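## Task

Take the yellow sponge off the desk and set it on the top surface of the low shelf beneath the REPAIRS sign without shifting that shelf; every low shelf must finish upright, and the robot must not topple or end up leaning.

## Robot and tools

ROBOT. A wheeled cart with a differential drive (it cannot slide sideways), a pan/tilt head carrying head_camera, and two arms, left_arm and right_arm, each with a wrist camera (left_wrist_camera, right_wrist_camera). Each arm has shoulder_pan, shoulder_lift, elbow_flex, wrist_flex, wrist_roll and gripper. Cart footprint: 0.53 m wide, from x = -0.35 to 0.07 m; above the 0.13 m wheels it is 0.46 m wide with its front at x = 0.01 m. Pan axes sit at x = -0.060, y = +0.155 (left) and -0.155 m (right); the shoulder is 0.03 m outward from its axis at 0.89 m height. Link lengths: upper arm 0.116, forearm 0.135, hand 0.162 m. The fixed jaw tip reaches about 0.44 m from its pan axis and no lower than 0.54 m above the floor. Scenes begin with arms folded beside the cart and jaws closed (0.65 m total width). A loose object may occasionally get nudged by something else.

FRAMES. Metres throughout. Base frame: origin on the floor between the drive wheels, x forward, y left, z up. The result values left_hand and right_hand give the fixed jaw tip of each hand in this frame; a held item sits toward the swinging jaw, and these values may be off by a few cm, differently per arm. Hand axes: z along the fingers, y from swinging to fixed jaw. Odometry frame = base frame at scene start; base_odometry counts wheel rotation only (slip looks like travel, turns from bumping are missed); heading in rad, left positive, -3.142 to 3.142.

move. Arguments: base, joints, speeds, cameras, blocking. base is a single velocity command {x_m_s, turn_rad_s, for_s}, not a pose: forward speed in m/s (negative = reverse), turn rate in rad/s (positive = left), held for for_s seconds, then stopping; omitted velocities are 0. Limits: |x_m_s| 0.005 to 0.291 or 0; |turn_rad_s| 0.02 to 1.175 or 0; for_s 0.1 to 7.5. Distance is roughly velocity times for_s; ramps are 0.5 m/s2 and 2 rad/s2. If |x|/0.291 + |turn|/1.175 exceeds 1 both get scaled down. Very small commands (under ~5 mm or 0.02 rad) or near-max speeds may undershoot: check base_odometry. joints is an object keyed by joint name whose values are absolute target angles in rad (not offsets). Ranges (done tolerance): head_pan_rad -3.2..3.2 (±0.02), 0 ahead, positive left; head_tilt_rad -0.76..1.45 (±0.02), 0 level, positive down; per arm shoulder_pan -2.006..2.149 (±0.02), shoulder_lift -1.836..1.772 (±0.1), elbow_flex -1.773..1.58 (±0.07), wrist_flex -1.799..1.772 (±0.03), wrist_roll -2.816..2.978 (±0.02), gripper -0.03..1.944 (±0.03). speeds: object keyed by joint name, per-action top speed in rad/s, 0.08 to 4.71 (defaults: head 1.5, shoulder_pan 1.4, lift and elbow 2, wrist_flex 1.6, wrist_roll 1.3). An action lasts at most 15 s; a joint motion times out after 14 s. cameras: list from head_camera, left_wrist_camera, right_wrist_camera, all. blocking true (default) returns when everything is at rest; false returns within ~0.5 s while motion continues, and a later move overrides only the joints it names (omitting base makes a running base velocity wind down).

JOINT MEANING. Pan 0 points left_arm to the left and right_arm to the right; positive is clockwise from above; straight ahead is +1.571 (left) and -1.571 (right). With lift, elbow and wrist at 0 the upper arm stands up tilted 0.24 rad outward and forearm and fingers are horizontal; positive bends downward; the three readings summed give finger pitch below horizontal, and pointing straight down (1.571) needs the forearm no more than 0.20 rad above horizontal. Roll -1.522: jaws close across the arm's vertical plane, fixed jaw on the left looking outward; 1.619: fixed jaw on the right; 0.049: closing within the plane. Gripper: tips meet near 0, ~0.075 m apart at 1, ~0.106 m at 1.944; each jaw has its own offset up to 0.025 rad. With horizontal fingers the hand body protrudes ~0.08 m above them when the fixed jaw is left and below when it is right, so prefer left over furniture.

STOWING. Stowed left_arm: pan -1.75, lift 0.05, elbow 1.35, wrist_flex -1.55, roll -1.52; right_arm identical but pan 1.75. Stow in two steps: wrists (flex and roll) first, then the other three after that finishes; unstow in the opposite order. Spinning in place needs a clear 0.44 m radius; turning or reversing near furniture can snag the rear or a hand and tip the cart.

OTHER TOOLS. wait {seconds 0 to 10, cameras}. stop {cameras}: brakes all running motions. zoom_image {camera, region [x0,y0,x1,y1] in pixels from the top-left, at most 504 by 504}, on the latest image. finished_scene {scene: current scene number}: ends the scene; the goal must hold unaided.

RESULTS. The move line reads done or the worst status. Statuses: moving, done, off_target (resting away from target, maybe still pushing), stopped, time_out, not_followed (clearance check refused arm targets; also 'joint command not followed'), limit_stop_at_motor_heat. Base done may add '(sent for a of b s)'. pictures lists image order; earlier move reports a non-blocking move; on_its_own lists uncommanded activity; Motor temperatures has one block per arm, joints in joint_positions order then gripper; MOTOR HOT appears at 55 °C, JOINT FAULT or HAND FAULT when a motor cuts out at 70 °C. A refused call or an uncommanded stop skips the rest of that reply's move, wait and finished_scene calls. The robot keeps running while you think.

CAUTIONS. Loaded joints sag downward; compensate upward next time. A joint stuck over 0.30 rad (jaws 0.09) from target for ~2 s trips; reset by waiting until steady then targeting 0.2 rad back from the reading. Loads: ~0.4 kg at full reach, ~0.7 kg within 0.28 m. A gripper target below contact squeezes; use -0.03 for thin items. Joint speeds from ~3 rad/s can fling held items. Never let the arms strike or press each other. Pulling on things ahead can tip the robot. Avoid dropping items from height, hard impacts with furniture, knocking shelves over, and lifting wheels.

Each tool is called after "Request:" as name([rows], argument=value, ...), one row to a line, values as JSON.

## Session

Request:
move(joints={"head_pan_rad": 0.0, "head_tilt_rad": 0.3}, cameras=["head_camera"])

Request:
move(joints={"head_pan_rad": -0.8, "head_tilt_rad": 0.3}, cameras=["head_camera"])

Request:
move(joints={"head_pan_rad": -1.6, "head_tilt_rad": 0.3}, cameras=["head_camera"])

Request:
move(joints={"head_pan_rad": -2.4, "head_tilt_rad": 0.3}, cameras=["head_camera"])

Request:
move(joints={"head_pan_rad": 2.6, "head_tilt_rad": 0.3}, cameras=["head_camera"])

Request:
move(joints={"head_pan_rad": 1.7, "head_tilt_rad": 0.3}, cameras=["head_camera"])

Request:
move(joints={"head_pan_rad": 0.8, "head_tilt_rad": 0.3}, cameras=["head_camera"])

Scene clock: 1.00 s.
Motor temperatures (°C): left_arm=[31 32 31 31 32 28] | right_arm=[30 28 27 27 30 27]
move: done
base_odometry: x=+0.000 y=+0.000 heading=+0.000
base_status: not commanded
joint_positions: head_pan_rad=+0.000 head_tilt_rad=+0.292 left_arm_shoulder_pan_rad=+0.000 left_arm_shoulder_lift_rad=-1.704 left_arm_elbow_flex_rad=+1.478 left_arm_wrist_flex_rad=+0.984 left_arm_wrist_roll_rad=-0.001 left_arm_gripper_rad=+0.000 right_arm_shoulder_pan_rad=+0.001 right_arm_shoulder_lift_rad=-1.670 right_arm_elbow_flex_rad=+1.496 right_arm_wrist_flex_rad=+1.032 right_arm_wrist_roll_rad=+0.000 right_arm_gripper_rad=+0.000
joint_status: all done
left_hand: x=-0.0600 y=+0.3116 z=+0.8261 quat_wxyz=(+0.395, -0.918, +0.023, +0.010) (m; base frame)
right_hand: x=-0.0602 y=-0.3015 z=+0.8125 quat_wxyz=(+0.008, +0.023, +0.937, -0.348) (m; base frame)
pictures: head_camera
Images, in order (width x height): head_camera 644x476.

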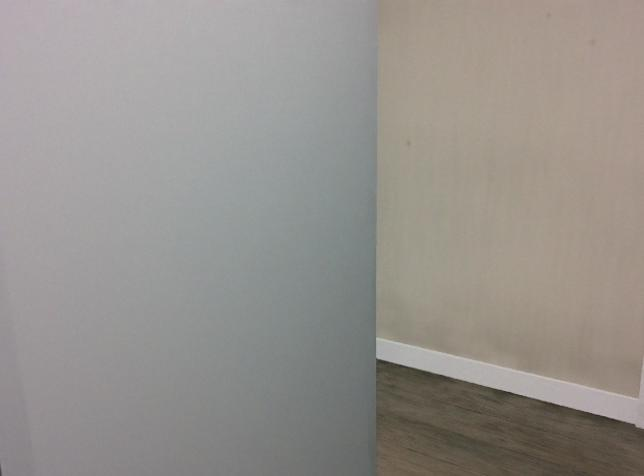

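Scene clock: 2.33 s.
move: done
base_odometry: x=+0.000 y=+0.000 heading=+0.000
base_status: not commanded
joint_positions: head_pan_rad=-0.790 head_tilt_rad=+0.292 left_arm_shoulder_pan_rad=+0.000 left_arm_shoulder_lift_rad=-1.704 left_arm_elbow_flex_rad=+1.478 left_arm_wrist_flex_rad=+0.984 left_arm_wrist_roll_rad=-0.001 left_arm_gripper_rad=+0.000 right_arm_shoulder_pan_rad=+0.001 right_arm_shoulder_lift_rad=-1.670 right_arm_elbow_flex_rad=+1.496 right_arm_wrist_flex_rad=+1.032 right_arm_wrist_roll_rad=+0.000 right_arm_gripper_rad=+0.000
joint_status: all done
left_hand: x=-0.0600 y=+0.3116 z=+0.8261 quat_wxyz=(+0.395, -0.918, +0.023, +0.010) (m; base frame)
right_hand: x=-0.0602 y=-0.3015 z=+0.8125 quat_wxyz=(+0.008, +0.023, +0.937, -0.348) (m; base frame)
pictures: head_camera
Images, in order (width x height): head_camera 644x476.

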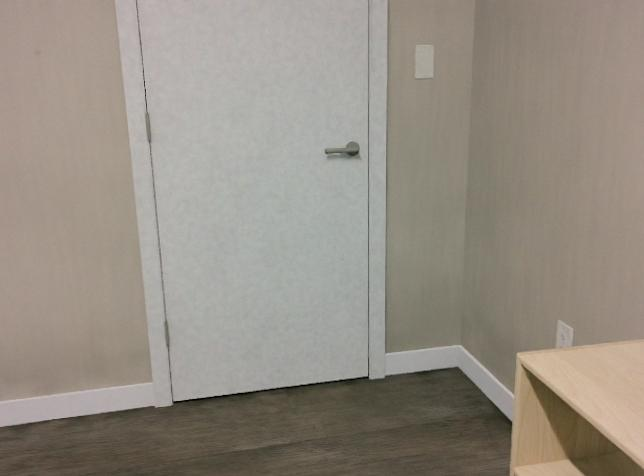

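Scene clock: 3.67 s.
move: done
base_odometry: x=+0.000 y=+0.000 heading=+0.000
base_status: not commanded
joint_positions: head_pan_rad=-1.591 head_tilt_rad=+0.292 left_arm_shoulder_pan_rad=+0.000 left_arm_shoulder_lift_rad=-1.704 left_arm_elbow_flex_rad=+1.478 left_arm_wrist_flex_rad=+0.984 left_arm_wrist_roll_rad=-0.001 left_arm_gripper_rad=+0.000 right_arm_shoulder_pan_rad=+0.001 right_arm_shoulder_lift_rad=-1.670 right_arm_elbow_flex_rad=+1.496 right_arm_wrist_flex_rad=+1.032 right_arm_wrist_roll_rad=+0.000 right_arm_gripper_rad=+0.000
joint_status: all done
left_hand: x=-0.0600 y=+0.3116 z=+0.8261 quat_wxyz=(+0.395, -0.918, +0.023, +0.010) (m; base frame)
right_hand: x=-0.0602 y=-0.3015 z=+0.8125 quat_wxyz=(+0.008, +0.023, +0.937, -0.348) (m; base frame)
pictures: head_camera
Images, in order (width x height): head_camera 644x476.

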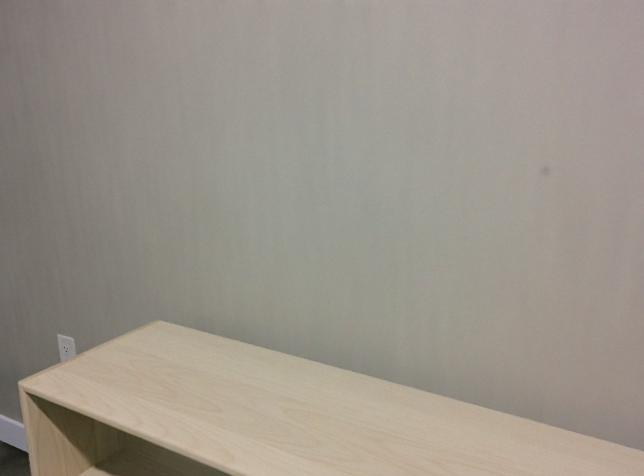

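Scene clock: 5.00 s.
move: done
base_odometry: x=+0.000 y=+0.000 heading=+0.000
base_status: not commanded
joint_positions: head_pan_rad=-2.391 head_tilt_rad=+0.292 left_arm_shoulder_pan_rad=+0.000 left_arm_shoulder_lift_rad=-1.704 left_arm_elbow_flex_rad=+1.478 left_arm_wrist_flex_rad=+0.984 left_arm_wrist_roll_rad=-0.001 left_arm_gripper_rad=+0.000 right_arm_shoulder_pan_rad=+0.001 right_arm_shoulder_lift_rad=-1.670 right_arm_elbow_flex_rad=+1.496 right_arm_wrist_flex_rad=+1.032 right_arm_wrist_roll_rad=+0.000 right_arm_gripper_rad=+0.000
joint_status: all done
left_hand: x=-0.0600 y=+0.3116 z=+0.8261 quat_wxyz=(+0.395, -0.918, +0.023, +0.010) (m; base frame)
right_hand: x=-0.0602 y=-0.3015 z=+0.8125 quat_wxyz=(+0.008, +0.023, +0.937, -0.348) (m; base frame)
pictures: head_camera
Images, in order (width x height): head_camera 644x476.

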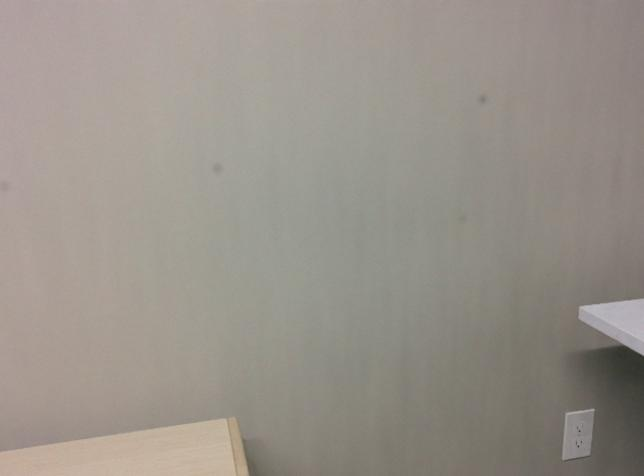

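Scene clock: 9.13 s.
move: done
base_odometry: x=+0.000 y=+0.000 heading=+0.000
base_status: not commanded
joint_positions: head_pan_rad=+2.589 head_tilt_rad=+0.292 left_arm_shoulder_pan_rad=+0.000 left_arm_shoulder_lift_rad=-1.704 left_arm_elbow_flex_rad=+1.478 left_arm_wrist_flex_rad=+0.984 left_arm_wrist_roll_rad=-0.001 left_arm_gripper_rad=+0.000 right_arm_shoulder_pan_rad=+0.001 right_arm_shoulder_lift_rad=-1.670 right_arm_elbow_flex_rad=+1.496 right_arm_wrist_flex_rad=+1.032 right_arm_wrist_roll_rad=+0.000 right_arm_gripper_rad=+0.000
joint_status: all done
left_hand: x=-0.0600 y=+0.3116 z=+0.8261 quat_wxyz=(+0.395, -0.918, +0.023, +0.010) (m; base frame)
right_hand: x=-0.0602 y=-0.3015 z=+0.8125 quat_wxyz=(+0.008, +0.023, +0.937, -0.348) (m; base frame)
pictures: head_camera
Images, in order (width x height): head_camera 644x476.

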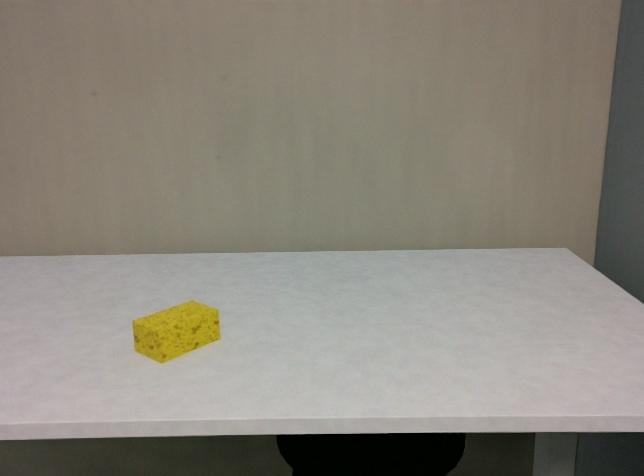

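Scene clock: 10.53 s.
move: done
base_odometry: x=+0.000 y=+0.000 heading=+0.000
base_status: not commanded
joint_positions: head_pan_rad=+1.709 head_tilt_rad=+0.292 left_arm_shoulder_pan_rad=+0.000 left_arm_shoulder_lift_rad=-1.704 left_arm_elbow_flex_rad=+1.478 left_arm_wrist_flex_rad=+0.984 left_arm_wrist_roll_rad=-0.001 left_arm_gripper_rad=+0.000 right_arm_shoulder_pan_rad=+0.001 right_arm_shoulder_lift_rad=-1.670 right_arm_elbow_flex_rad=+1.496 right_arm_wrist_flex_rad=+1.032 right_arm_wrist_roll_rad=+0.000 right_arm_gripper_rad=+0.000
joint_status: all done
left_hand: x=-0.0600 y=+0.3116 z=+0.8261 quat_wxyz=(+0.395, -0.918, +0.023, +0.010) (m; base frame)
right_hand: x=-0.0602 y=-0.3015 z=+0.8125 quat_wxyz=(+0.008, +0.023, +0.937, -0.348) (m; base frame)
pictures: head_camera
Images, in order (width x height): head_camera 644x476.

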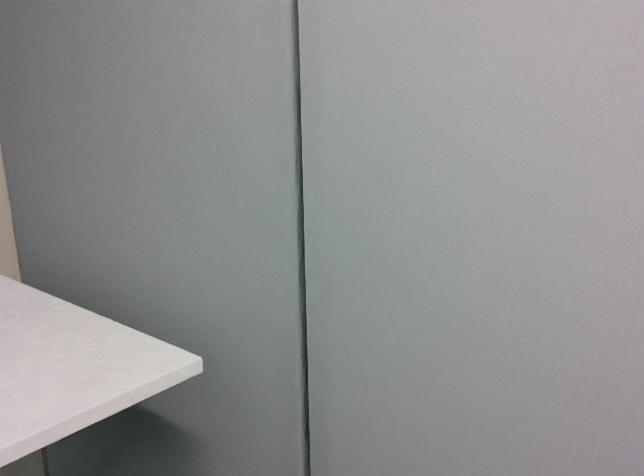

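Scene clock: 11.93 s.
move: done
base_odometry: x=+0.000 y=+0.000 heading=+0.000
base_status: not commanded
joint_positions: head_pan_rad=+0.810 head_tilt_rad=+0.292 left_arm_shoulder_pan_rad=+0.000 left_arm_shoulder_lift_rad=-1.704 left_arm_elbow_flex_rad=+1.478 left_arm_wrist_flex_rad=+0.984 left_arm_wrist_roll_rad=-0.001 left_arm_gripper_rad=+0.000 right_arm_shoulder_pan_rad=+0.001 right_arm_shoulder_lift_rad=-1.670 right_arm_elbow_flex_rad=+1.496 right_arm_wrist_flex_rad=+1.032 right_arm_wrist_roll_rad=+0.000 right_arm_gripper_rad=+0.000
joint_status: all done
left_hand: x=-0.0600 y=+0.3116 z=+0.8261 quat_wxyz=(+0.395, -0.918, +0.023, +0.010) (m; base frame)
right_hand: x=-0.0602 y=-0.3015 z=+0.8125 quat_wxyz=(+0.008, +0.023, +0.937, -0.348) (m; base frame)
pictures: head_camera
Images, in order (width x height): head_camera 644x476.

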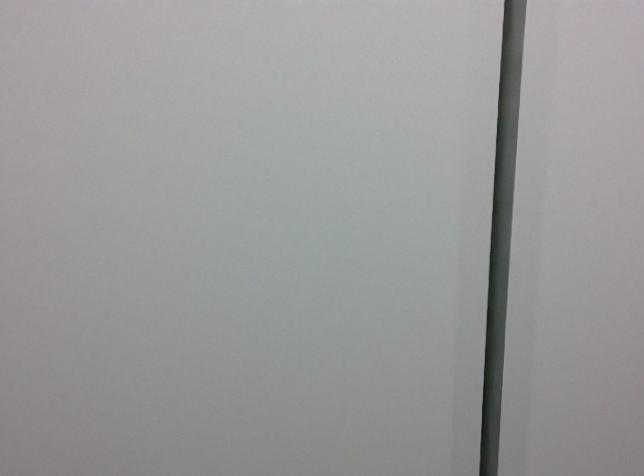

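Request:
move(joints={"head_pan_rad": 2.75, "head_tilt_rad": 0.8}, cameras=["head_camera"])

Request:
move(joints={"head_pan_rad": -1.8, "head_tilt_rad": 0.0}, cameras=["head_camera"])

Request:
move(joints={"head_pan_rad": 0.0, "head_tilt_rad": 0.8}, cameras=["head_camera"])

Request:
move(joints={"head_pan_rad": -1.2, "head_tilt_rad": 0.8}, cameras=["head_camera", "left_wrist_camera"])

Scene clock: 22.97 s.
move: done
base_odometry: x=+0.000 y=+0.000 heading=+0.000
base_status: not commanded
joint_positions: head_pan_rad=+2.740 head_tilt_rad=+0.794 left_arm_shoulder_pan_rad=+0.000 left_arm_shoulder_lift_rad=-1.704 left_arm_elbow_flex_rad=+1.478 left_arm_wrist_flex_rad=+0.984 left_arm_wrist_roll_rad=-0.001 left_arm_gripper_rad=+0.000 right_arm_shoulder_pan_rad=+0.001 right_arm_shoulder_lift_rad=-1.670 right_arm_elbow_flex_rad=+1.496 right_arm_wrist_flex_rad=+1.032 right_arm_wrist_roll_rad=+0.000 right_arm_gripper_rad=+0.000
joint_status: all done
left_hand: x=-0.0600 y=+0.3116 z=+0.8261 quat_wxyz=(+0.395, -0.918, +0.023, +0.010) (m; base frame)
right_hand: x=-0.0602 y=-0.3015 z=+0.8125 quat_wxyz=(+0.008, +0.023, +0.937, -0.348) (m; base frame)
pictures: head_camera
Images, in order (width x height): head_camera 644x476.

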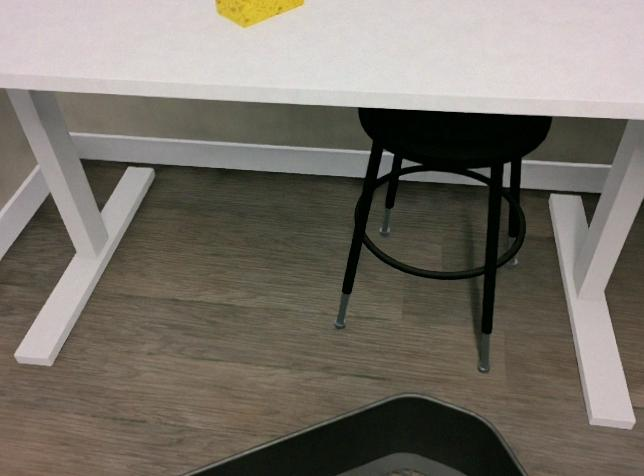

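Scene clock: 26.80 s.
move: done
base_odometry: x=+0.000 y=+0.000 heading=+0.000
base_status: not commanded
joint_positions: head_pan_rad=-1.790 head_tilt_rad=+0.010 left_arm_shoulder_pan_rad=+0.000 left_arm_shoulder_lift_rad=-1.704 left_arm_elbow_flex_rad=+1.478 left_arm_wrist_flex_rad=+0.984 left_arm_wrist_roll_rad=-0.001 left_arm_gripper_rad=+0.000 right_arm_shoulder_pan_rad=+0.001 right_arm_shoulder_lift_rad=-1.670 right_arm_elbow_flex_rad=+1.496 right_arm_wrist_flex_rad=+1.032 right_arm_wrist_roll_rad=+0.000 right_arm_gripper_rad=+0.000
joint_status: all done
left_hand: x=-0.0600 y=+0.3116 z=+0.8261 quat_wxyz=(+0.395, -0.918, +0.023, +0.010) (m; base frame)
right_hand: x=-0.0602 y=-0.3015 z=+0.8125 quat_wxyz=(+0.008, +0.023, +0.937, -0.348) (m; base frame)
pictures: head_camera
Images, in order (width x height): head_camera 644x476.

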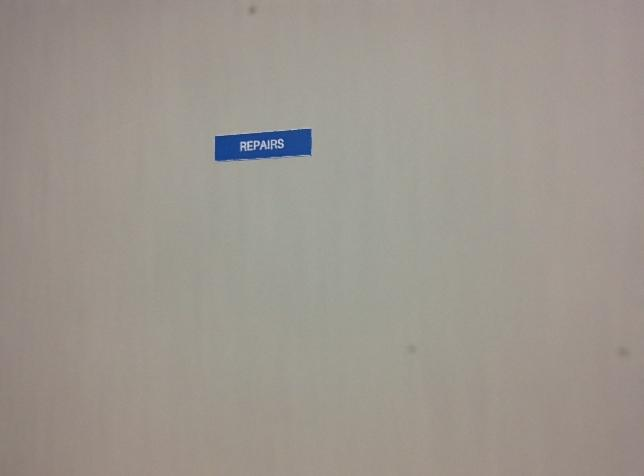

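Scene clock: 28.80 s.
move: done
base_odometry: x=+0.000 y=+0.000 heading=+0.000
base_status: not commanded
joint_positions: head_pan_rad=-0.011 head_tilt_rad=+0.794 left_arm_shoulder_pan_rad=+0.000 left_arm_shoulder_lift_rad=-1.704 left_arm_elbow_flex_rad=+1.478 left_arm_wrist_flex_rad=+0.984 left_arm_wrist_roll_rad=-0.001 left_arm_gripper_rad=+0.000 right_arm_shoulder_pan_rad=+0.001 right_arm_shoulder_lift_rad=-1.670 right_arm_elbow_flex_rad=+1.496 right_arm_wrist_flex_rad=+1.032 right_arm_wrist_roll_rad=+0.000 right_arm_gripper_rad=+0.000
joint_status: all done
left_hand: x=-0.0600 y=+0.3116 z=+0.8261 quat_wxyz=(+0.395, -0.918, +0.023, +0.010) (m; base frame)
right_hand: x=-0.0602 y=-0.3015 z=+0.8125 quat_wxyz=(+0.008, +0.023, +0.937, -0.348) (m; base frame)
pictures: head_camera
Images, in order (width x height): head_camera 644x476.

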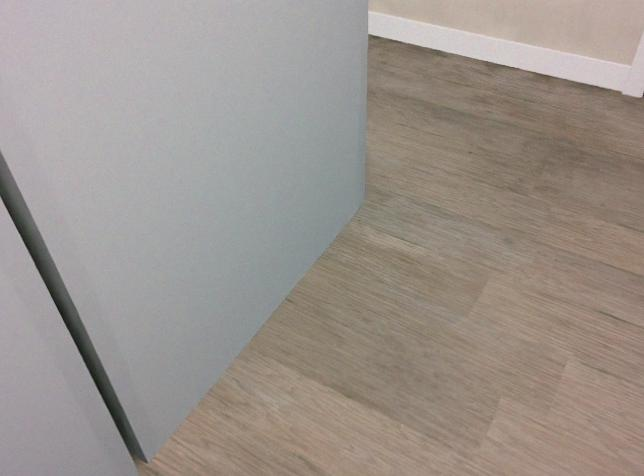

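Scene clock: 30.40 s.
move: done
base_odometry: x=+0.000 y=+0.000 heading=+0.000
base_status: not commanded
joint_positions: head_pan_rad=-1.190 head_tilt_rad=+0.794 left_arm_shoulder_pan_rad=+0.000 left_arm_shoulder_lift_rad=-1.704 left_arm_elbow_flex_rad=+1.478 left_arm_wrist_flex_rad=+0.984 left_arm_wrist_roll_rad=-0.001 left_arm_gripper_rad=+0.000 right_arm_shoulder_pan_rad=+0.001 right_arm_shoulder_lift_rad=-1.670 right_arm_elbow_flex_rad=+1.496 right_arm_wrist_flex_rad=+1.032 right_arm_wrist_roll_rad=+0.000 right_arm_gripper_rad=+0.000
joint_status: all done
left_hand: x=-0.0600 y=+0.3116 z=+0.8261 quat_wxyz=(+0.395, -0.918, +0.023, +0.010) (m; base frame)
right_hand: x=-0.0602 y=-0.3015 z=+0.8125 quat_wxyz=(+0.008, +0.023, +0.937, -0.348) (m; base frame)
pictures: head_camera, left_wrist_camera
Images, in order (width x height): head_camera 644x476, left_wrist_camera 644x476.

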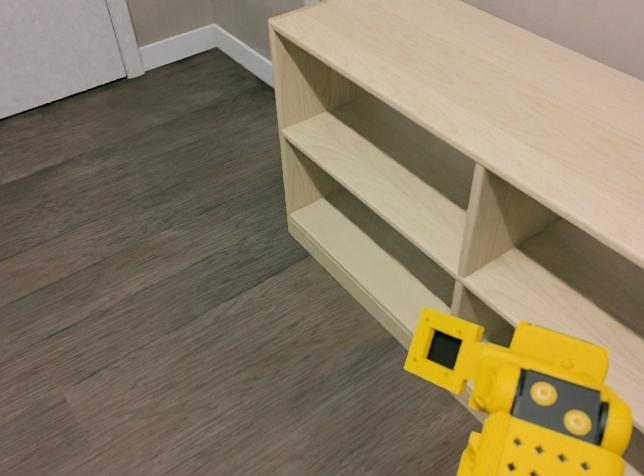

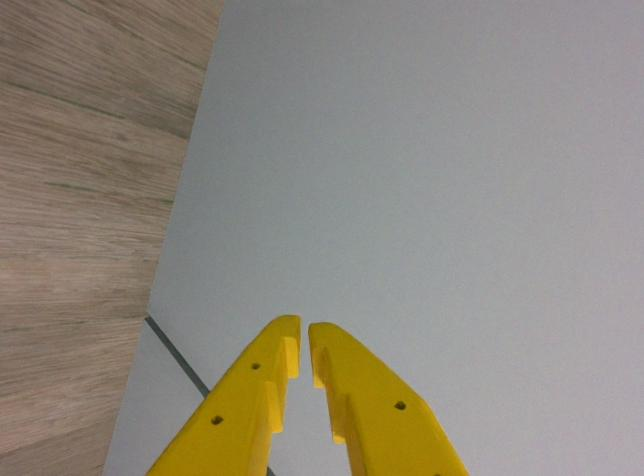

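Request:
move(base={"turn_rad_s": 0.8, "for_s": 3.8}, joints={"head_pan_rad": 0.0, "head_tilt_rad": 0.6})

Request:
move(base={"x_m_s": 0.25, "for_s": 2.4})

Request:
move(base={"turn_rad_s": -0.5, "for_s": 0.84}, cameras=["head_camera"])

Scene clock: 123.77 s.
move: done
base_odometry: x=-0.001 y=+0.000 heading=+3.039
base_status: done (sent for 3.8 of 3.8 s)
joint_positions: head_pan_rad=-0.011 head_tilt_rad=+0.613 left_arm_shoulder_pan_rad=-0.004 left_arm_shoulder_lift_rad=-1.704 left_arm_elbow_flex_rad=+1.478 left_arm_wrist_flex_rad=+0.984 left_arm_wrist_roll_rad=-0.001 left_arm_gripper_rad=+0.000 right_arm_shoulder_pan_rad=+0.000 right_arm_shoulder_lift_rad=-1.670 right_arm_elbow_flex_rad=+1.496 right_arm_wrist_flex_rad=+1.032 right_arm_wrist_roll_rad=+0.000 right_arm_gripper_rad=+0.000
joint_status: all done
left_hand: x=-0.0607 y=+0.3116 z=+0.8261 quat_wxyz=(+0.395, -0.918, +0.021, +0.011) (m; base frame)
right_hand: x=-0.0600 y=-0.3015 z=+0.8125 quat_wxyz=(+0.009, +0.023, +0.937, -0.348) (m; base frame)
pictures: none

Scene clock: 127.33 s.
move: done
base_odometry: x=-0.598 y=+0.061 heading=+3.037
base_status: done (sent for 2.4 of 2.4 s)
joint_positions: head_pan_rad=-0.011 head_tilt_rad=+0.613 left_arm_shoulder_pan_rad=-0.003 left_arm_shoulder_lift_rad=-1.704 left_arm_elbow_flex_rad=+1.478 left_arm_wrist_flex_rad=+0.984 left_arm_wrist_roll_rad=-0.001 left_arm_gripper_rad=+0.000 right_arm_shoulder_pan_rad=+0.003 right_arm_shoulder_lift_rad=-1.670 right_arm_elbow_flex_rad=+1.496 right_arm_wrist_flex_rad=+1.032 right_arm_wrist_roll_rad=+0.000 right_arm_gripper_rad=+0.000
joint_status: not commanded
left_hand: x=-0.0604 y=+0.3116 z=+0.8261 quat_wxyz=(+0.395, -0.918, +0.021, +0.010) (m; base frame)
right_hand: x=-0.0604 y=-0.3015 z=+0.8125 quat_wxyz=(+0.008, +0.024, +0.937, -0.348) (m; base frame)
pictures: none

Scene clock: 128.80 s.
move: done
base_odometry: x=-0.598 y=+0.060 heading=+2.623
base_status: done (sent for 0.83 of 0.83 s)
joint_positions: head_pan_rad=-0.011 head_tilt_rad=+0.613 left_arm_shoulder_pan_rad=+0.003 left_arm_shoulder_lift_rad=-1.704 left_arm_elbow_flex_rad=+1.478 left_arm_wrist_flex_rad=+0.984 left_arm_wrist_roll_rad=-0.001 left_arm_gripper_rad=+0.000 right_arm_shoulder_pan_rad=+0.003 right_arm_shoulder_lift_rad=-1.670 right_arm_elbow_flex_rad=+1.496 right_arm_wrist_flex_rad=+1.032 right_arm_wrist_roll_rad=+0.000 right_arm_gripper_rad=+0.000
joint_status: not commanded
left_hand: x=-0.0595 y=+0.3116 z=+0.8261 quat_wxyz=(+0.395, -0.918, +0.024, +0.009) (m; base frame)
right_hand: x=-0.0604 y=-0.3015 z=+0.8125 quat_wxyz=(+0.008, +0.024, +0.937, -0.348) (m; base frame)
pictures: head_camera
Images, in order (width x height): head_camera 644x476.

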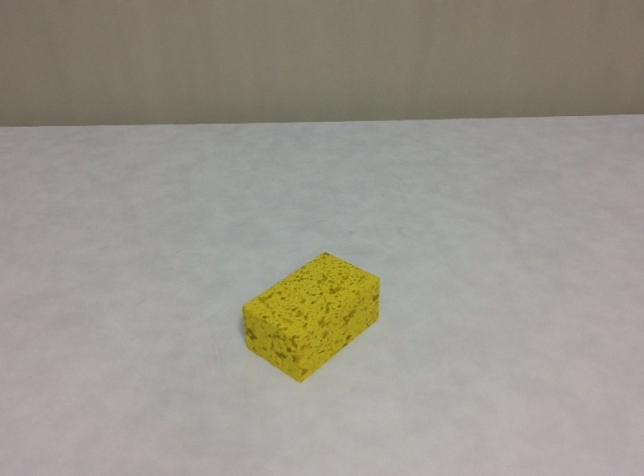

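Request:
move(base={"x_m_s": 0.15, "for_s": 1.0}, joints={"head_pan_rad": 0.0, "head_tilt_rad": 1.3}, cameras=["head_camera"])

Request:
move(joints={"head_pan_rad": 0.0, "head_tilt_rad": 0.9}, cameras=["head_camera"])

Scene clock: 154.87 s.
move: done
base_odometry: x=-0.729 y=+0.135 heading=+2.621
base_status: done (sent for 1 of 1 s)
joint_positions: head_pan_rad=-0.011 head_tilt_rad=+1.295 left_arm_shoulder_pan_rad=+0.000 left_arm_shoulder_lift_rad=-1.704 left_arm_elbow_flex_rad=+1.478 left_arm_wrist_flex_rad=+0.984 left_arm_wrist_roll_rad=-0.001 left_arm_gripper_rad=+0.000 right_arm_shoulder_pan_rad=+0.000 right_arm_shoulder_lift_rad=-1.670 right_arm_elbow_flex_rad=+1.496 right_arm_wrist_flex_rad=+1.032 right_arm_wrist_roll_rad=+0.000 right_arm_gripper_rad=+0.000
joint_status: all done
left_hand: x=-0.0600 y=+0.3116 z=+0.8261 quat_wxyz=(+0.395, -0.918, +0.023, +0.010) (m; base frame)
right_hand: x=-0.0600 y=-0.3015 z=+0.8125 quat_wxyz=(+0.009, +0.023, +0.937, -0.348) (m; base frame)
pictures: head_camera
Images, in order (width x height): head_camera 644x476.

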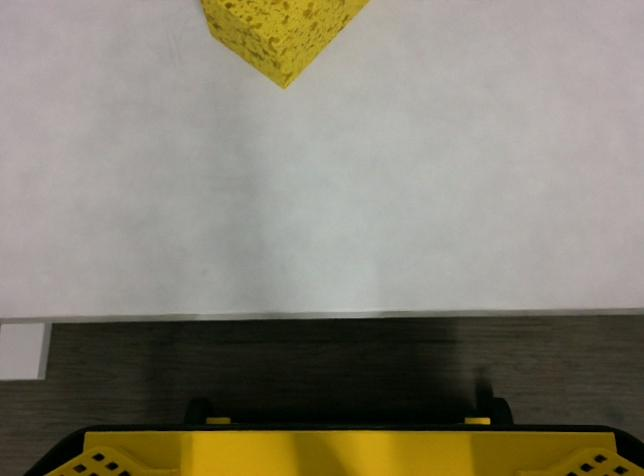

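Scene clock: 155.93 s.
move: done
base_odometry: x=-0.729 y=+0.135 heading=+2.621
base_status: not commanded
joint_positions: head_pan_rad=-0.011 head_tilt_rad=+0.914 left_arm_shoulder_pan_rad=+0.000 left_arm_shoulder_lift_rad=-1.704 left_arm_elbow_flex_rad=+1.478 left_arm_wrist_flex_rad=+0.984 left_arm_wrist_roll_rad=-0.001 left_arm_gripper_rad=+0.000 right_arm_shoulder_pan_rad=+0.000 right_arm_shoulder_lift_rad=-1.670 right_arm_elbow_flex_rad=+1.496 right_arm_wrist_flex_rad=+1.032 right_arm_wrist_roll_rad=+0.000 right_arm_gripper_rad=+0.000
joint_status: all done
left_hand: x=-0.0600 y=+0.3116 z=+0.8261 quat_wxyz=(+0.395, -0.918, +0.023, +0.010) (m; base frame)
right_hand: x=-0.0600 y=-0.3015 z=+0.8125 quat_wxyz=(+0.009, +0.023, +0.937, -0.348) (m; base frame)
pictures: head_camera
Images, in order (width x height): head_camera 644x476.

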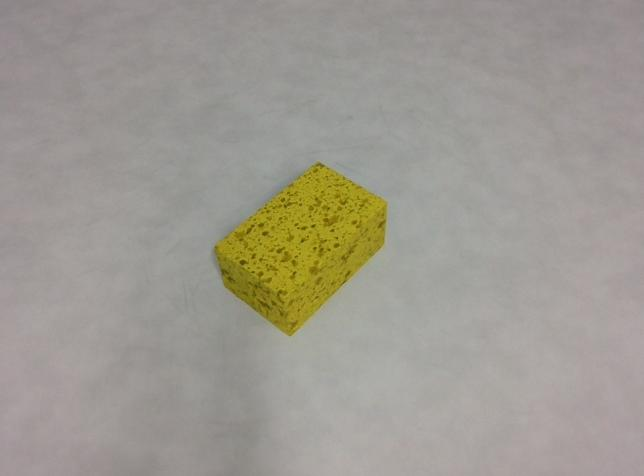

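Request:
move(base={"x_m_s": 0.08, "for_s": 0.6}, joints={"left_arm_shoulder_lift_rad": -0.7, "left_arm_elbow_flex_rad": 0.2, "left_arm_wrist_flex_rad": 0.4, "left_arm_wrist_roll_rad": -1.92, "left_arm_gripper_rad": 1.7, "head_pan_rad": 0.1, "head_tilt_rad": 0.9})

Request:
move(joints={"left_arm_shoulder_pan_rad": 1.83, "left_arm_shoulder_lift_rad": 0.51, "left_arm_elbow_flex_rad": -0.634, "left_arm_wrist_flex_rad": 0.976}, cameras=["head_camera", "left_wrist_camera"])

Scene clock: 184.97 s.
move: done
base_odometry: x=-0.770 y=+0.159 heading=+2.622
base_status: done (sent for 0.6 of 0.6 s)
joint_positions: head_pan_rad=+0.089 head_tilt_rad=+0.914 left_arm_shoulder_pan_rad=-0.001 left_arm_shoulder_lift_rad=-0.702 left_arm_elbow_flex_rad=+0.237 left_arm_wrist_flex_rad=+0.415 left_arm_wrist_roll_rad=-1.915 left_arm_gripper_rad=+1.692 right_arm_shoulder_pan_rad=+0.001 right_arm_shoulder_lift_rad=-1.670 right_arm_elbow_flex_rad=+1.496 right_arm_wrist_flex_rad=+1.032 right_arm_wrist_roll_rad=+0.000 right_arm_gripper_rad=+0.000
joint_status: all done
left_hand: x=-0.0676 y=+0.4125 z=+1.0741 quat_wxyz=(+0.402, -0.383, +0.573, +0.603) (m; base frame)
right_hand: x=-0.0602 y=-0.3015 z=+0.8125 quat_wxyz=(+0.008, +0.023, +0.937, -0.348) (m; base frame)
pictures: none

Scene clock: 187.03 s.
move: done
base_odometry: x=-0.770 y=+0.159 heading=+2.622
base_status: not commanded
joint_positions: head_pan_rad=+0.089 head_tilt_rad=+0.914 left_arm_shoulder_pan_rad=+1.824 left_arm_shoulder_lift_rad=+0.522 left_arm_elbow_flex_rad=-0.598 left_arm_wrist_flex_rad=+0.973 left_arm_wrist_roll_rad=-1.915 left_arm_gripper_rad=+1.692 right_arm_shoulder_pan_rad=+0.001 right_arm_shoulder_lift_rad=-1.670 right_arm_elbow_flex_rad=+1.496 right_arm_wrist_flex_rad=+1.032 right_arm_wrist_roll_rad=+0.000 right_arm_gripper_rad=+0.000
joint_status: all done
left_hand: x=+0.2780 y=+0.0750 z=+0.8693 quat_wxyz=(+0.330, +0.300, +0.895, +0.023) (m; base frame)
right_hand: x=-0.0602 y=-0.3015 z=+0.8125 quat_wxyz=(+0.008, +0.023, +0.937, -0.348) (m; base frame)
pictures: head_camera, left_wrist_camera
Images, in order (width x height): head_camera 644x476, left_wrist_camera 644x476.

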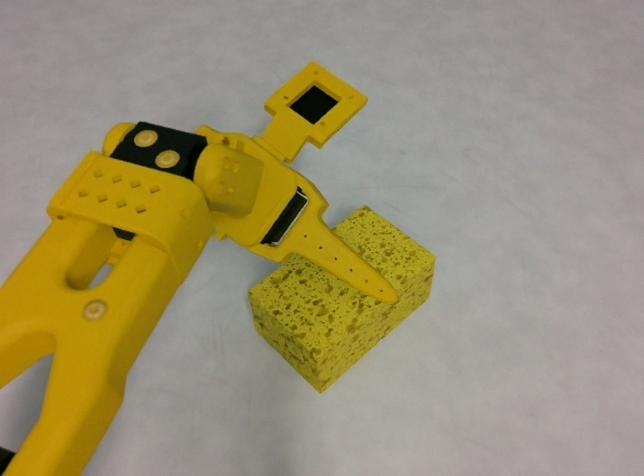

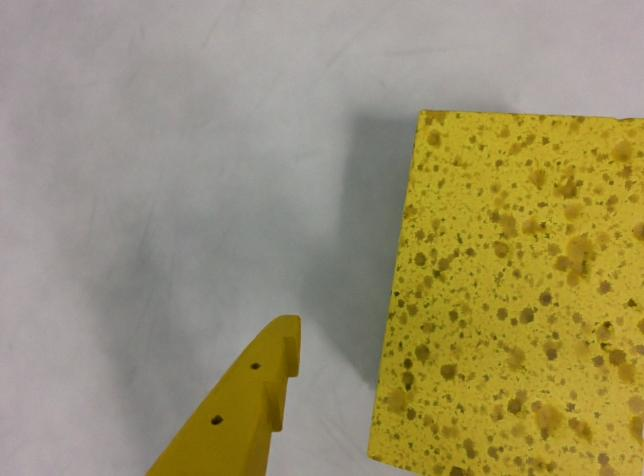

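Request:
move(joints={"left_arm_shoulder_pan_rad": 1.83, "left_arm_shoulder_lift_rad": 0.96, "left_arm_elbow_flex_rad": -0.68, "left_arm_wrist_flex_rad": 0.58}, speeds={"left_arm_shoulder_lift_rad": 0.45, "left_arm_elbow_flex_rad": 0.1, "left_arm_wrist_flex_rad": 0.4}, cameras=["head_camera", "left_wrist_camera"])

Scene clock: 202.63 s.
move: done
base_odometry: x=-0.770 y=+0.159 heading=+2.622
base_status: not commanded
joint_positions: head_pan_rad=+0.089 head_tilt_rad=+0.914 left_arm_shoulder_pan_rad=+1.824 left_arm_shoulder_lift_rad=+0.936 left_arm_elbow_flex_rad=-0.677 left_arm_wrist_flex_rad=+0.593 left_arm_wrist_roll_rad=-1.912 left_arm_gripper_rad=+1.697 right_arm_shoulder_pan_rad=+0.003 right_arm_shoulder_lift_rad=-1.670 right_arm_elbow_flex_rad=+1.496 right_arm_wrist_flex_rad=+1.032 right_arm_wrist_roll_rad=+0.000 right_arm_gripper_rad=+0.000
joint_status: all done
left_hand: x=+0.3071 y=+0.0675 z=+0.7898 quat_wxyz=(+0.351, +0.296, +0.888, +0.024) (m; base frame)
right_hand: x=-0.0604 y=-0.3015 z=+0.8125 quat_wxyz=(+0.008, +0.024, +0.937, -0.348) (m; base frame)
pictures: head_camera, left_wrist_camera
Images, in order (width x height): head_camera 644x476, left_wrist_camera 644x476.

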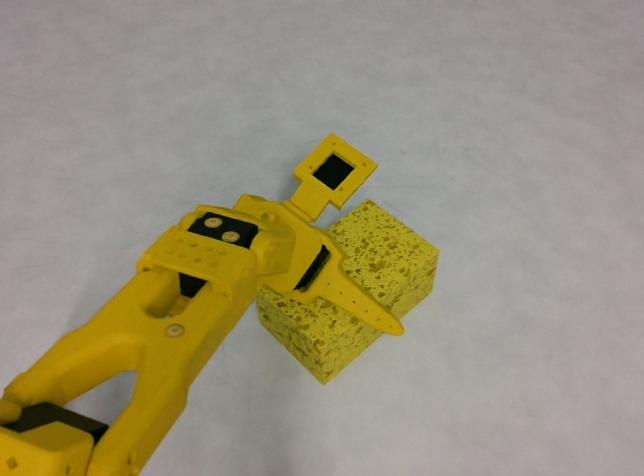

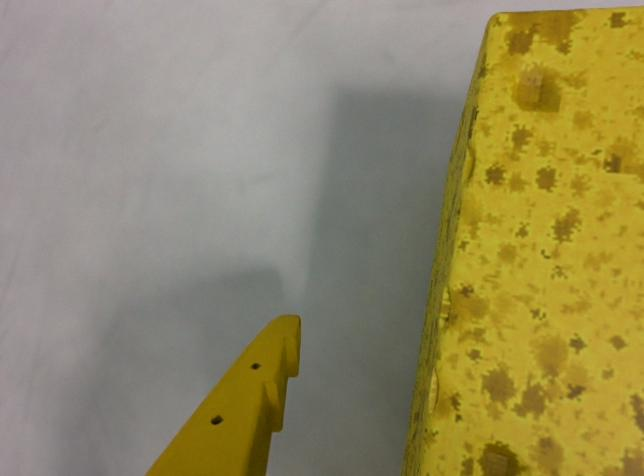

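Request:
move(joints={"left_arm_shoulder_lift_rad": 0.82, "left_arm_gripper_rad": 1.9})

Request:
move(joints={"left_arm_shoulder_pan_rad": 1.88})

Request:
move(joints={"left_arm_shoulder_lift_rad": 1.02}, speeds={"left_arm_shoulder_lift_rad": 0.5}, cameras=["head_camera", "left_wrist_camera"])

Scene clock: 214.10 s.
move: done
base_odometry: x=-0.770 y=+0.159 heading=+2.622
base_status: not commanded
joint_positions: head_pan_rad=+0.089 head_tilt_rad=+0.914 left_arm_shoulder_pan_rad=+1.826 left_arm_shoulder_lift_rad=+0.893 left_arm_elbow_flex_rad=-0.668 left_arm_wrist_flex_rad=+0.588 left_arm_wrist_roll_rad=-1.915 left_arm_gripper_rad=+1.891 right_arm_shoulder_pan_rad=+0.003 right_arm_shoulder_lift_rad=-1.670 right_arm_elbow_flex_rad=+1.496 right_arm_wrist_flex_rad=+1.032 right_arm_wrist_roll_rad=+0.000 right_arm_gripper_rad=+0.000
joint_status: all done
left_hand: x=+0.3102 y=+0.0660 z=+0.8030 quat_wxyz=(+0.369, +0.296, +0.881, +0.026) (m; base frame)
right_hand: x=-0.0604 y=-0.3015 z=+0.8125 quat_wxyz=(+0.008, +0.024, +0.937, -0.348) (m; base frame)
pictures: none

Scene clock: 215.03 s.
move: done
base_odometry: x=-0.770 y=+0.159 heading=+2.622
base_status: not commanded
joint_positions: head_pan_rad=+0.089 head_tilt_rad=+0.914 left_arm_shoulder_pan_rad=+1.879 left_arm_shoulder_lift_rad=+0.893 left_arm_elbow_flex_rad=-0.668 left_arm_wrist_flex_rad=+0.588 left_arm_wrist_roll_rad=-1.924 left_arm_gripper_rad=+1.891 right_arm_shoulder_pan_rad=+0.003 right_arm_shoulder_lift_rad=-1.670 right_arm_elbow_flex_rad=+1.496 right_arm_wrist_flex_rad=+1.032 right_arm_wrist_roll_rad=+0.000 right_arm_gripper_rad=+0.000
joint_status: all done
left_hand: x=+0.3050 y=+0.0462 z=+0.8031 quat_wxyz=(+0.369, +0.323, +0.871, +0.017) (m; base frame)
right_hand: x=-0.0604 y=-0.3015 z=+0.8125 quat_wxyz=(+0.008, +0.024, +0.937, -0.348) (m; base frame)
pictures: none

Scene clock: 215.83 s.
move: done
base_odometry: x=-0.770 y=+0.159 heading=+2.622
base_status: not commanded
joint_positions: head_pan_rad=+0.089 head_tilt_rad=+0.914 left_arm_shoulder_pan_rad=+1.876 left_arm_shoulder_lift_rad=+0.953 left_arm_elbow_flex_rad=-0.682 left_arm_wrist_flex_rad=+0.577 left_arm_wrist_roll_rad=-1.915 left_arm_gripper_rad=+1.894 right_arm_shoulder_pan_rad=+0.001 right_arm_shoulder_lift_rad=-1.670 right_arm_elbow_flex_rad=+1.496 right_arm_wrist_flex_rad=+1.032 right_arm_wrist_roll_rad=+0.000 right_arm_gripper_rad=+0.000
joint_status: all done
left_hand: x=+0.3027 y=+0.0482 z=+0.7867 quat_wxyz=(+0.353, +0.320, +0.879, +0.015) (m; base frame)
right_hand: x=-0.0602 y=-0.3015 z=+0.8125 quat_wxyz=(+0.008, +0.023, +0.937, -0.348) (m; base frame)
pictures: head_camera, left_wrist_camera
Images, in order (width x height): head_camera 644x476, left_wrist_camera 644x476.

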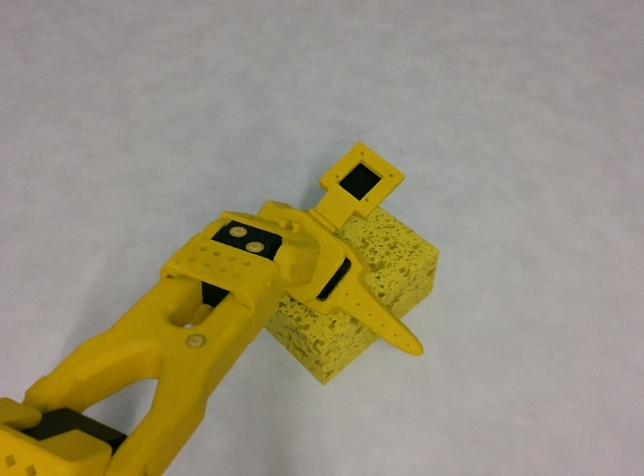

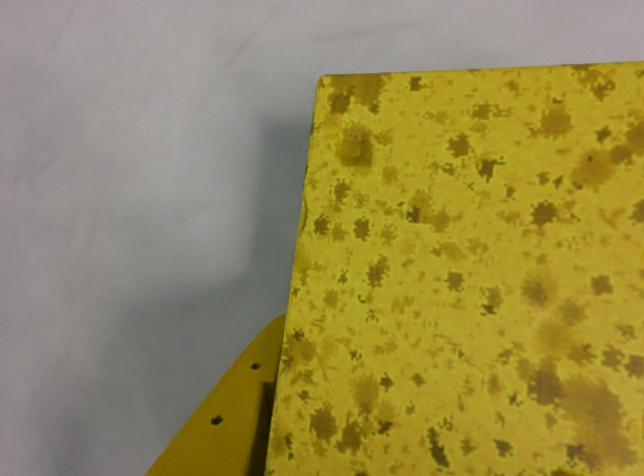

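Request:
move(joints={"left_arm_shoulder_lift_rad": 1.07})

Request:
move(joints={"left_arm_gripper_rad": 0.65}, cameras=["head_camera", "left_wrist_camera"])

Scene clock: 223.33 s.
move: off_target
base_odometry: x=-0.770 y=+0.159 heading=+2.622
base_status: not commanded
joint_positions: head_pan_rad=+0.089 head_tilt_rad=+0.914 left_arm_shoulder_pan_rad=+1.876 left_arm_shoulder_lift_rad=+0.965 left_arm_elbow_flex_rad=-0.691 left_arm_wrist_flex_rad=+0.577 left_arm_wrist_roll_rad=-1.915 left_arm_gripper_rad=+1.894 right_arm_shoulder_pan_rad=+0.001 right_arm_shoulder_lift_rad=-1.670 right_arm_elbow_flex_rad=+1.496 right_arm_wrist_flex_rad=+1.032 right_arm_wrist_roll_rad=+0.000 right_arm_gripper_rad=+0.000
joint_status: left_arm_shoulder_lift_rad off_target (ended at +0.964, target +1.070)
left_hand: x=+0.3027 y=+0.0482 z=+0.7846 quat_wxyz=(+0.352, +0.320, +0.879, +0.015) (m; base frame)
right_hand: x=-0.0602 y=-0.3015 z=+0.8125 quat_wxyz=(+0.008, +0.023, +0.937, -0.348) (m; base frame)
pictures: none

Scene clock: 224.50 s.
move: off_target
base_odometry: x=-0.770 y=+0.159 heading=+2.622
base_status: not commanded
joint_positions: head_pan_rad=+0.089 head_tilt_rad=+0.914 left_arm_shoulder_pan_rad=+1.892 left_arm_shoulder_lift_rad=+0.955 left_arm_elbow_flex_rad=-0.730 left_arm_wrist_flex_rad=+0.574 left_arm_wrist_roll_rad=-1.915 left_arm_gripper_rad=+0.996 right_arm_shoulder_pan_rad=+0.003 right_arm_shoulder_lift_rad=-1.670 right_arm_elbow_flex_rad=+1.496 right_arm_wrist_flex_rad=+1.032 right_arm_wrist_roll_rad=+0.000 right_arm_gripper_rad=+0.000
joint_status: left_arm_gripper_rad off_target (ended at +0.995, target +0.650)
left_hand: x=+0.3077 y=+0.0404 z=+0.7981 quat_wxyz=(+0.376, +0.324, +0.868, +0.014) (m; base frame)
right_hand: x=-0.0604 y=-0.3015 z=+0.8125 quat_wxyz=(+0.008, +0.024, +0.937, -0.348) (m; base frame)
pictures: head_camera, left_wrist_camera
Images, in order (width x height): head_camera 644x476, left_wrist_camera 644x476.

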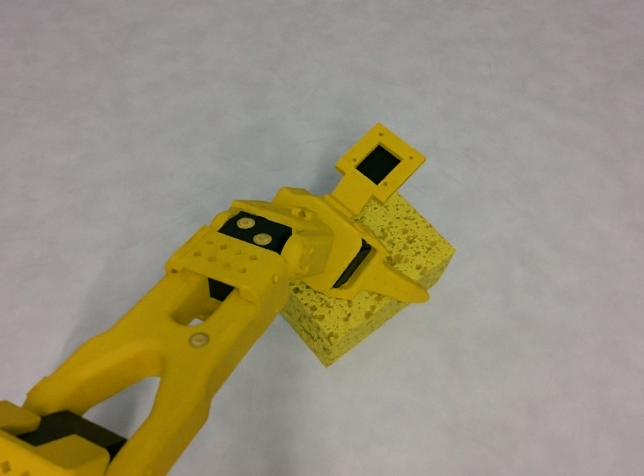

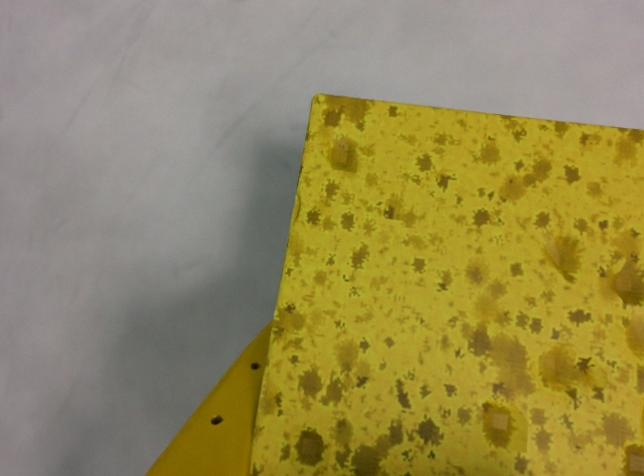

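Request:
move(joints={"left_arm_gripper_rad": 0.78, "left_arm_shoulder_lift_rad": 0.55, "left_arm_elbow_flex_rad": -0.63, "left_arm_wrist_flex_rad": 0.6}, speeds={"left_arm_shoulder_lift_rad": 0.6}, cameras=["head_camera", "left_wrist_camera"])

Scene clock: 232.40 s.
move: off_target
base_odometry: x=-0.770 y=+0.159 heading=+2.622
base_status: not commanded
joint_positions: head_pan_rad=+0.089 head_tilt_rad=+0.914 left_arm_shoulder_pan_rad=+1.884 left_arm_shoulder_lift_rad=+0.625 left_arm_elbow_flex_rad=-0.625 left_arm_wrist_flex_rad=+0.597 left_arm_wrist_roll_rad=-1.923 left_arm_gripper_rad=+1.022 right_arm_shoulder_pan_rad=+0.003 right_arm_shoulder_lift_rad=-1.670 right_arm_elbow_flex_rad=+1.496 right_arm_wrist_flex_rad=+1.032 right_arm_wrist_roll_rad=+0.000 right_arm_gripper_rad=+0.000
joint_status: left_arm_gripper_rad off_target (ended at +1.022, target +0.780); the others done
left_hand: x=+0.3116 y=+0.0423 z=+0.8864 quat_wxyz=(+0.468, +0.309, +0.828, +0.021) (m; base frame)
right_hand: x=-0.0604 y=-0.3015 z=+0.8125 quat_wxyz=(+0.008, +0.024, +0.937, -0.348) (m; base frame)
pictures: head_camera, left_wrist_camera
Images, in order (width x height): head_camera 644x476, left_wrist_camera 644x476.

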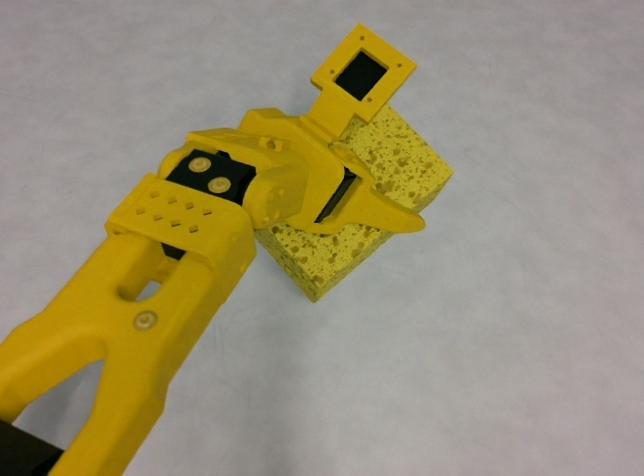

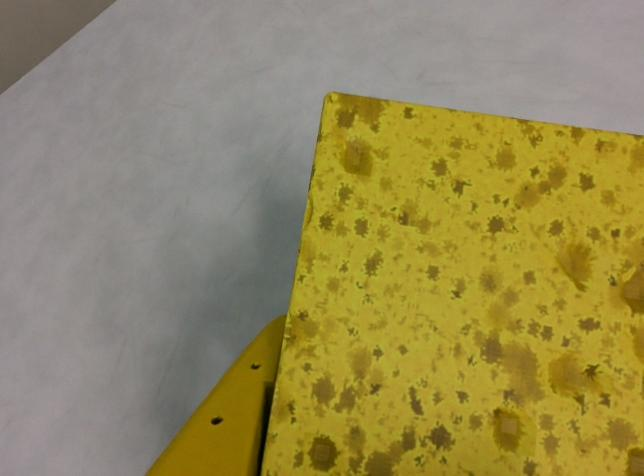

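Request:
move(joints={"left_arm_shoulder_lift_rad": -0.4, "left_arm_elbow_flex_rad": 0.3, "left_arm_wrist_flex_rad": 0.7}, speeds={"left_arm_shoulder_lift_rad": 1.0, "left_arm_elbow_flex_rad": 1.0}, cameras=["left_wrist_camera"])

Request:
move(base={"x_m_s": -0.25, "for_s": 4.2}, joints={"head_pan_rad": 0.0, "head_tilt_rad": 0.6})

Request:
move(base={"turn_rad_s": 0.6, "for_s": 2.605}, cameras=["head_camera"])

Scene clock: 252.60 s.
move: done
base_odometry: x=-0.770 y=+0.159 heading=+2.622
base_status: not commanded
joint_positions: head_pan_rad=+0.089 head_tilt_rad=+0.914 left_arm_shoulder_pan_rad=+1.884 left_arm_shoulder_lift_rad=-0.355 left_arm_elbow_flex_rad=+0.306 left_arm_wrist_flex_rad=+0.698 left_arm_wrist_roll_rad=-1.923 left_arm_gripper_rad=+1.022 right_arm_shoulder_pan_rad=+0.003 right_arm_shoulder_lift_rad=-1.670 right_arm_elbow_flex_rad=+1.496 right_arm_wrist_flex_rad=+1.032 right_arm_wrist_roll_rad=+0.000 right_arm_gripper_rad=+0.000
joint_status: all done
left_hand: x=+0.2101 y=+0.0751 z=+0.9264 quat_wxyz=(+0.444, +0.313, +0.839, +0.019) (m; base frame)
right_hand: x=-0.0604 y=-0.3015 z=+0.8125 quat_wxyz=(+0.008, +0.024, +0.937, -0.348) (m; base frame)
pictures: left_wrist_camera
Images, in order (width x height): left_wrist_camera 644x476.

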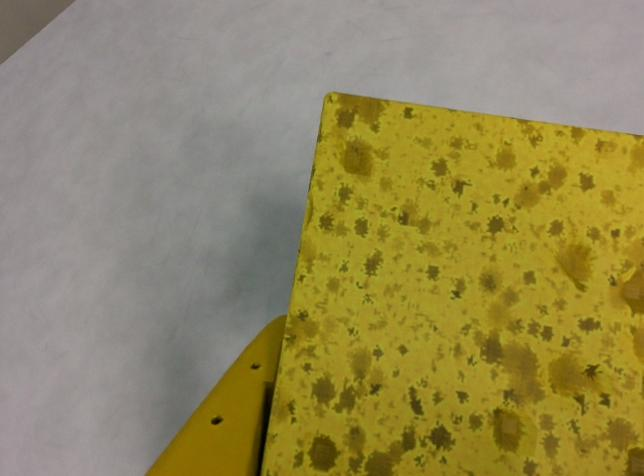

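Scene clock: 258.07 s.
move: done
base_odometry: x=+0.143 y=-0.360 heading=+2.626
base_status: done (sent for 4.2 of 4.2 s)
joint_positions: head_pan_rad=+0.009 head_tilt_rad=+0.613 left_arm_shoulder_pan_rad=+1.884 left_arm_shoulder_lift_rad=-0.357 left_arm_elbow_flex_rad=+0.306 left_arm_wrist_flex_rad=+0.698 left_arm_wrist_roll_rad=-1.923 left_arm_gripper_rad=+1.022 right_arm_shoulder_pan_rad=-0.002 right_arm_shoulder_lift_rad=-1.670 right_arm_elbow_flex_rad=+1.496 right_arm_wrist_flex_rad=+1.032 right_arm_wrist_roll_rad=+0.000 right_arm_gripper_rad=+0.000
joint_status: all done
left_hand: x=+0.2101 y=+0.0751 z=+0.9268 quat_wxyz=(+0.445, +0.313, +0.839, +0.020) (m; base frame)
right_hand: x=-0.0597 y=-0.3015 z=+0.8125 quat_wxyz=(+0.009, +0.022, +0.937, -0.348) (m; base frame)
pictures: none

Scene clock: 261.37 s.
move: done
base_odometry: x=+0.144 y=-0.360 heading=-2.100
base_status: done (sent for 2.6 of 2.6 s)
joint_positions: head_pan_rad=+0.009 head_tilt_rad=+0.613 left_arm_shoulder_pan_rad=+1.878 left_arm_shoulder_lift_rad=-0.357 left_arm_elbow_flex_rad=+0.306 left_arm_wrist_flex_rad=+0.698 left_arm_wrist_roll_rad=-1.923 left_arm_gripper_rad=+1.022 right_arm_shoulder_pan_rad=+0.000 right_arm_shoulder_lift_rad=-1.670 right_arm_elbow_flex_rad=+1.496 right_arm_wrist_flex_rad=+1.032 right_arm_wrist_roll_rad=+0.000 right_arm_gripper_rad=+0.000
joint_status: not commanded
left_hand: x=+0.2106 y=+0.0768 z=+0.9268 quat_wxyz=(+0.445, +0.310, +0.840, +0.021) (m; base frame)
right_hand: x=-0.0600 y=-0.3015 z=+0.8125 quat_wxyz=(+0.009, +0.023, +0.937, -0.348) (m; base frame)
pictures: head_camera
Images, in order (width x height): head_camera 644x476.

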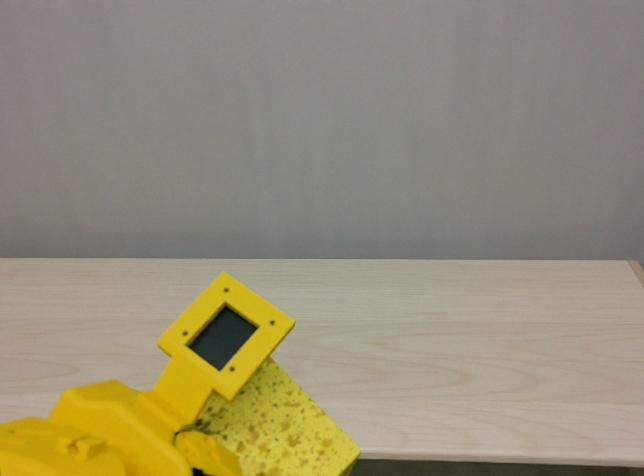

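Request:
move(base={"x_m_s": 0.15, "for_s": 2.2}, joints={"head_pan_rad": -0.2, "head_tilt_rad": 1.3}, cameras=["head_camera"])

Scene clock: 269.33 s.
move: done
base_odometry: x=-0.023 y=-0.646 heading=-2.098
base_status: done (sent for 2.2 of 2.2 s)
joint_positions: head_pan_rad=-0.190 head_tilt_rad=+1.295 left_arm_shoulder_pan_rad=+1.878 left_arm_shoulder_lift_rad=-0.358 left_arm_elbow_flex_rad=+0.306 left_arm_wrist_flex_rad=+0.698 left_arm_wrist_roll_rad=-1.923 left_arm_gripper_rad=+1.022 right_arm_shoulder_pan_rad=+0.001 right_arm_shoulder_lift_rad=-1.670 right_arm_elbow_flex_rad=+1.496 right_arm_wrist_flex_rad=+1.032 right_arm_wrist_roll_rad=+0.000 right_arm_gripper_rad=+0.000
joint_status: all done
left_hand: x=+0.2105 y=+0.0768 z=+0.9272 quat_wxyz=(+0.446, +0.310, +0.839, +0.021) (m; base frame)
right_hand: x=-0.0602 y=-0.3015 z=+0.8125 quat_wxyz=(+0.008, +0.023, +0.937, -0.348) (m; base frame)
pictures: head_camera
Images, in order (width x height): head_camera 644x476.

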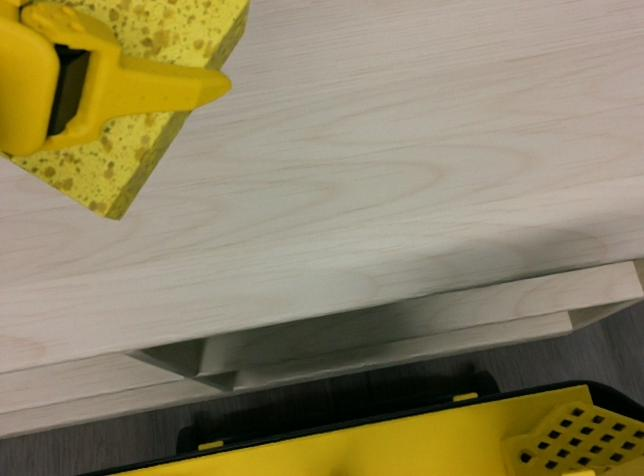

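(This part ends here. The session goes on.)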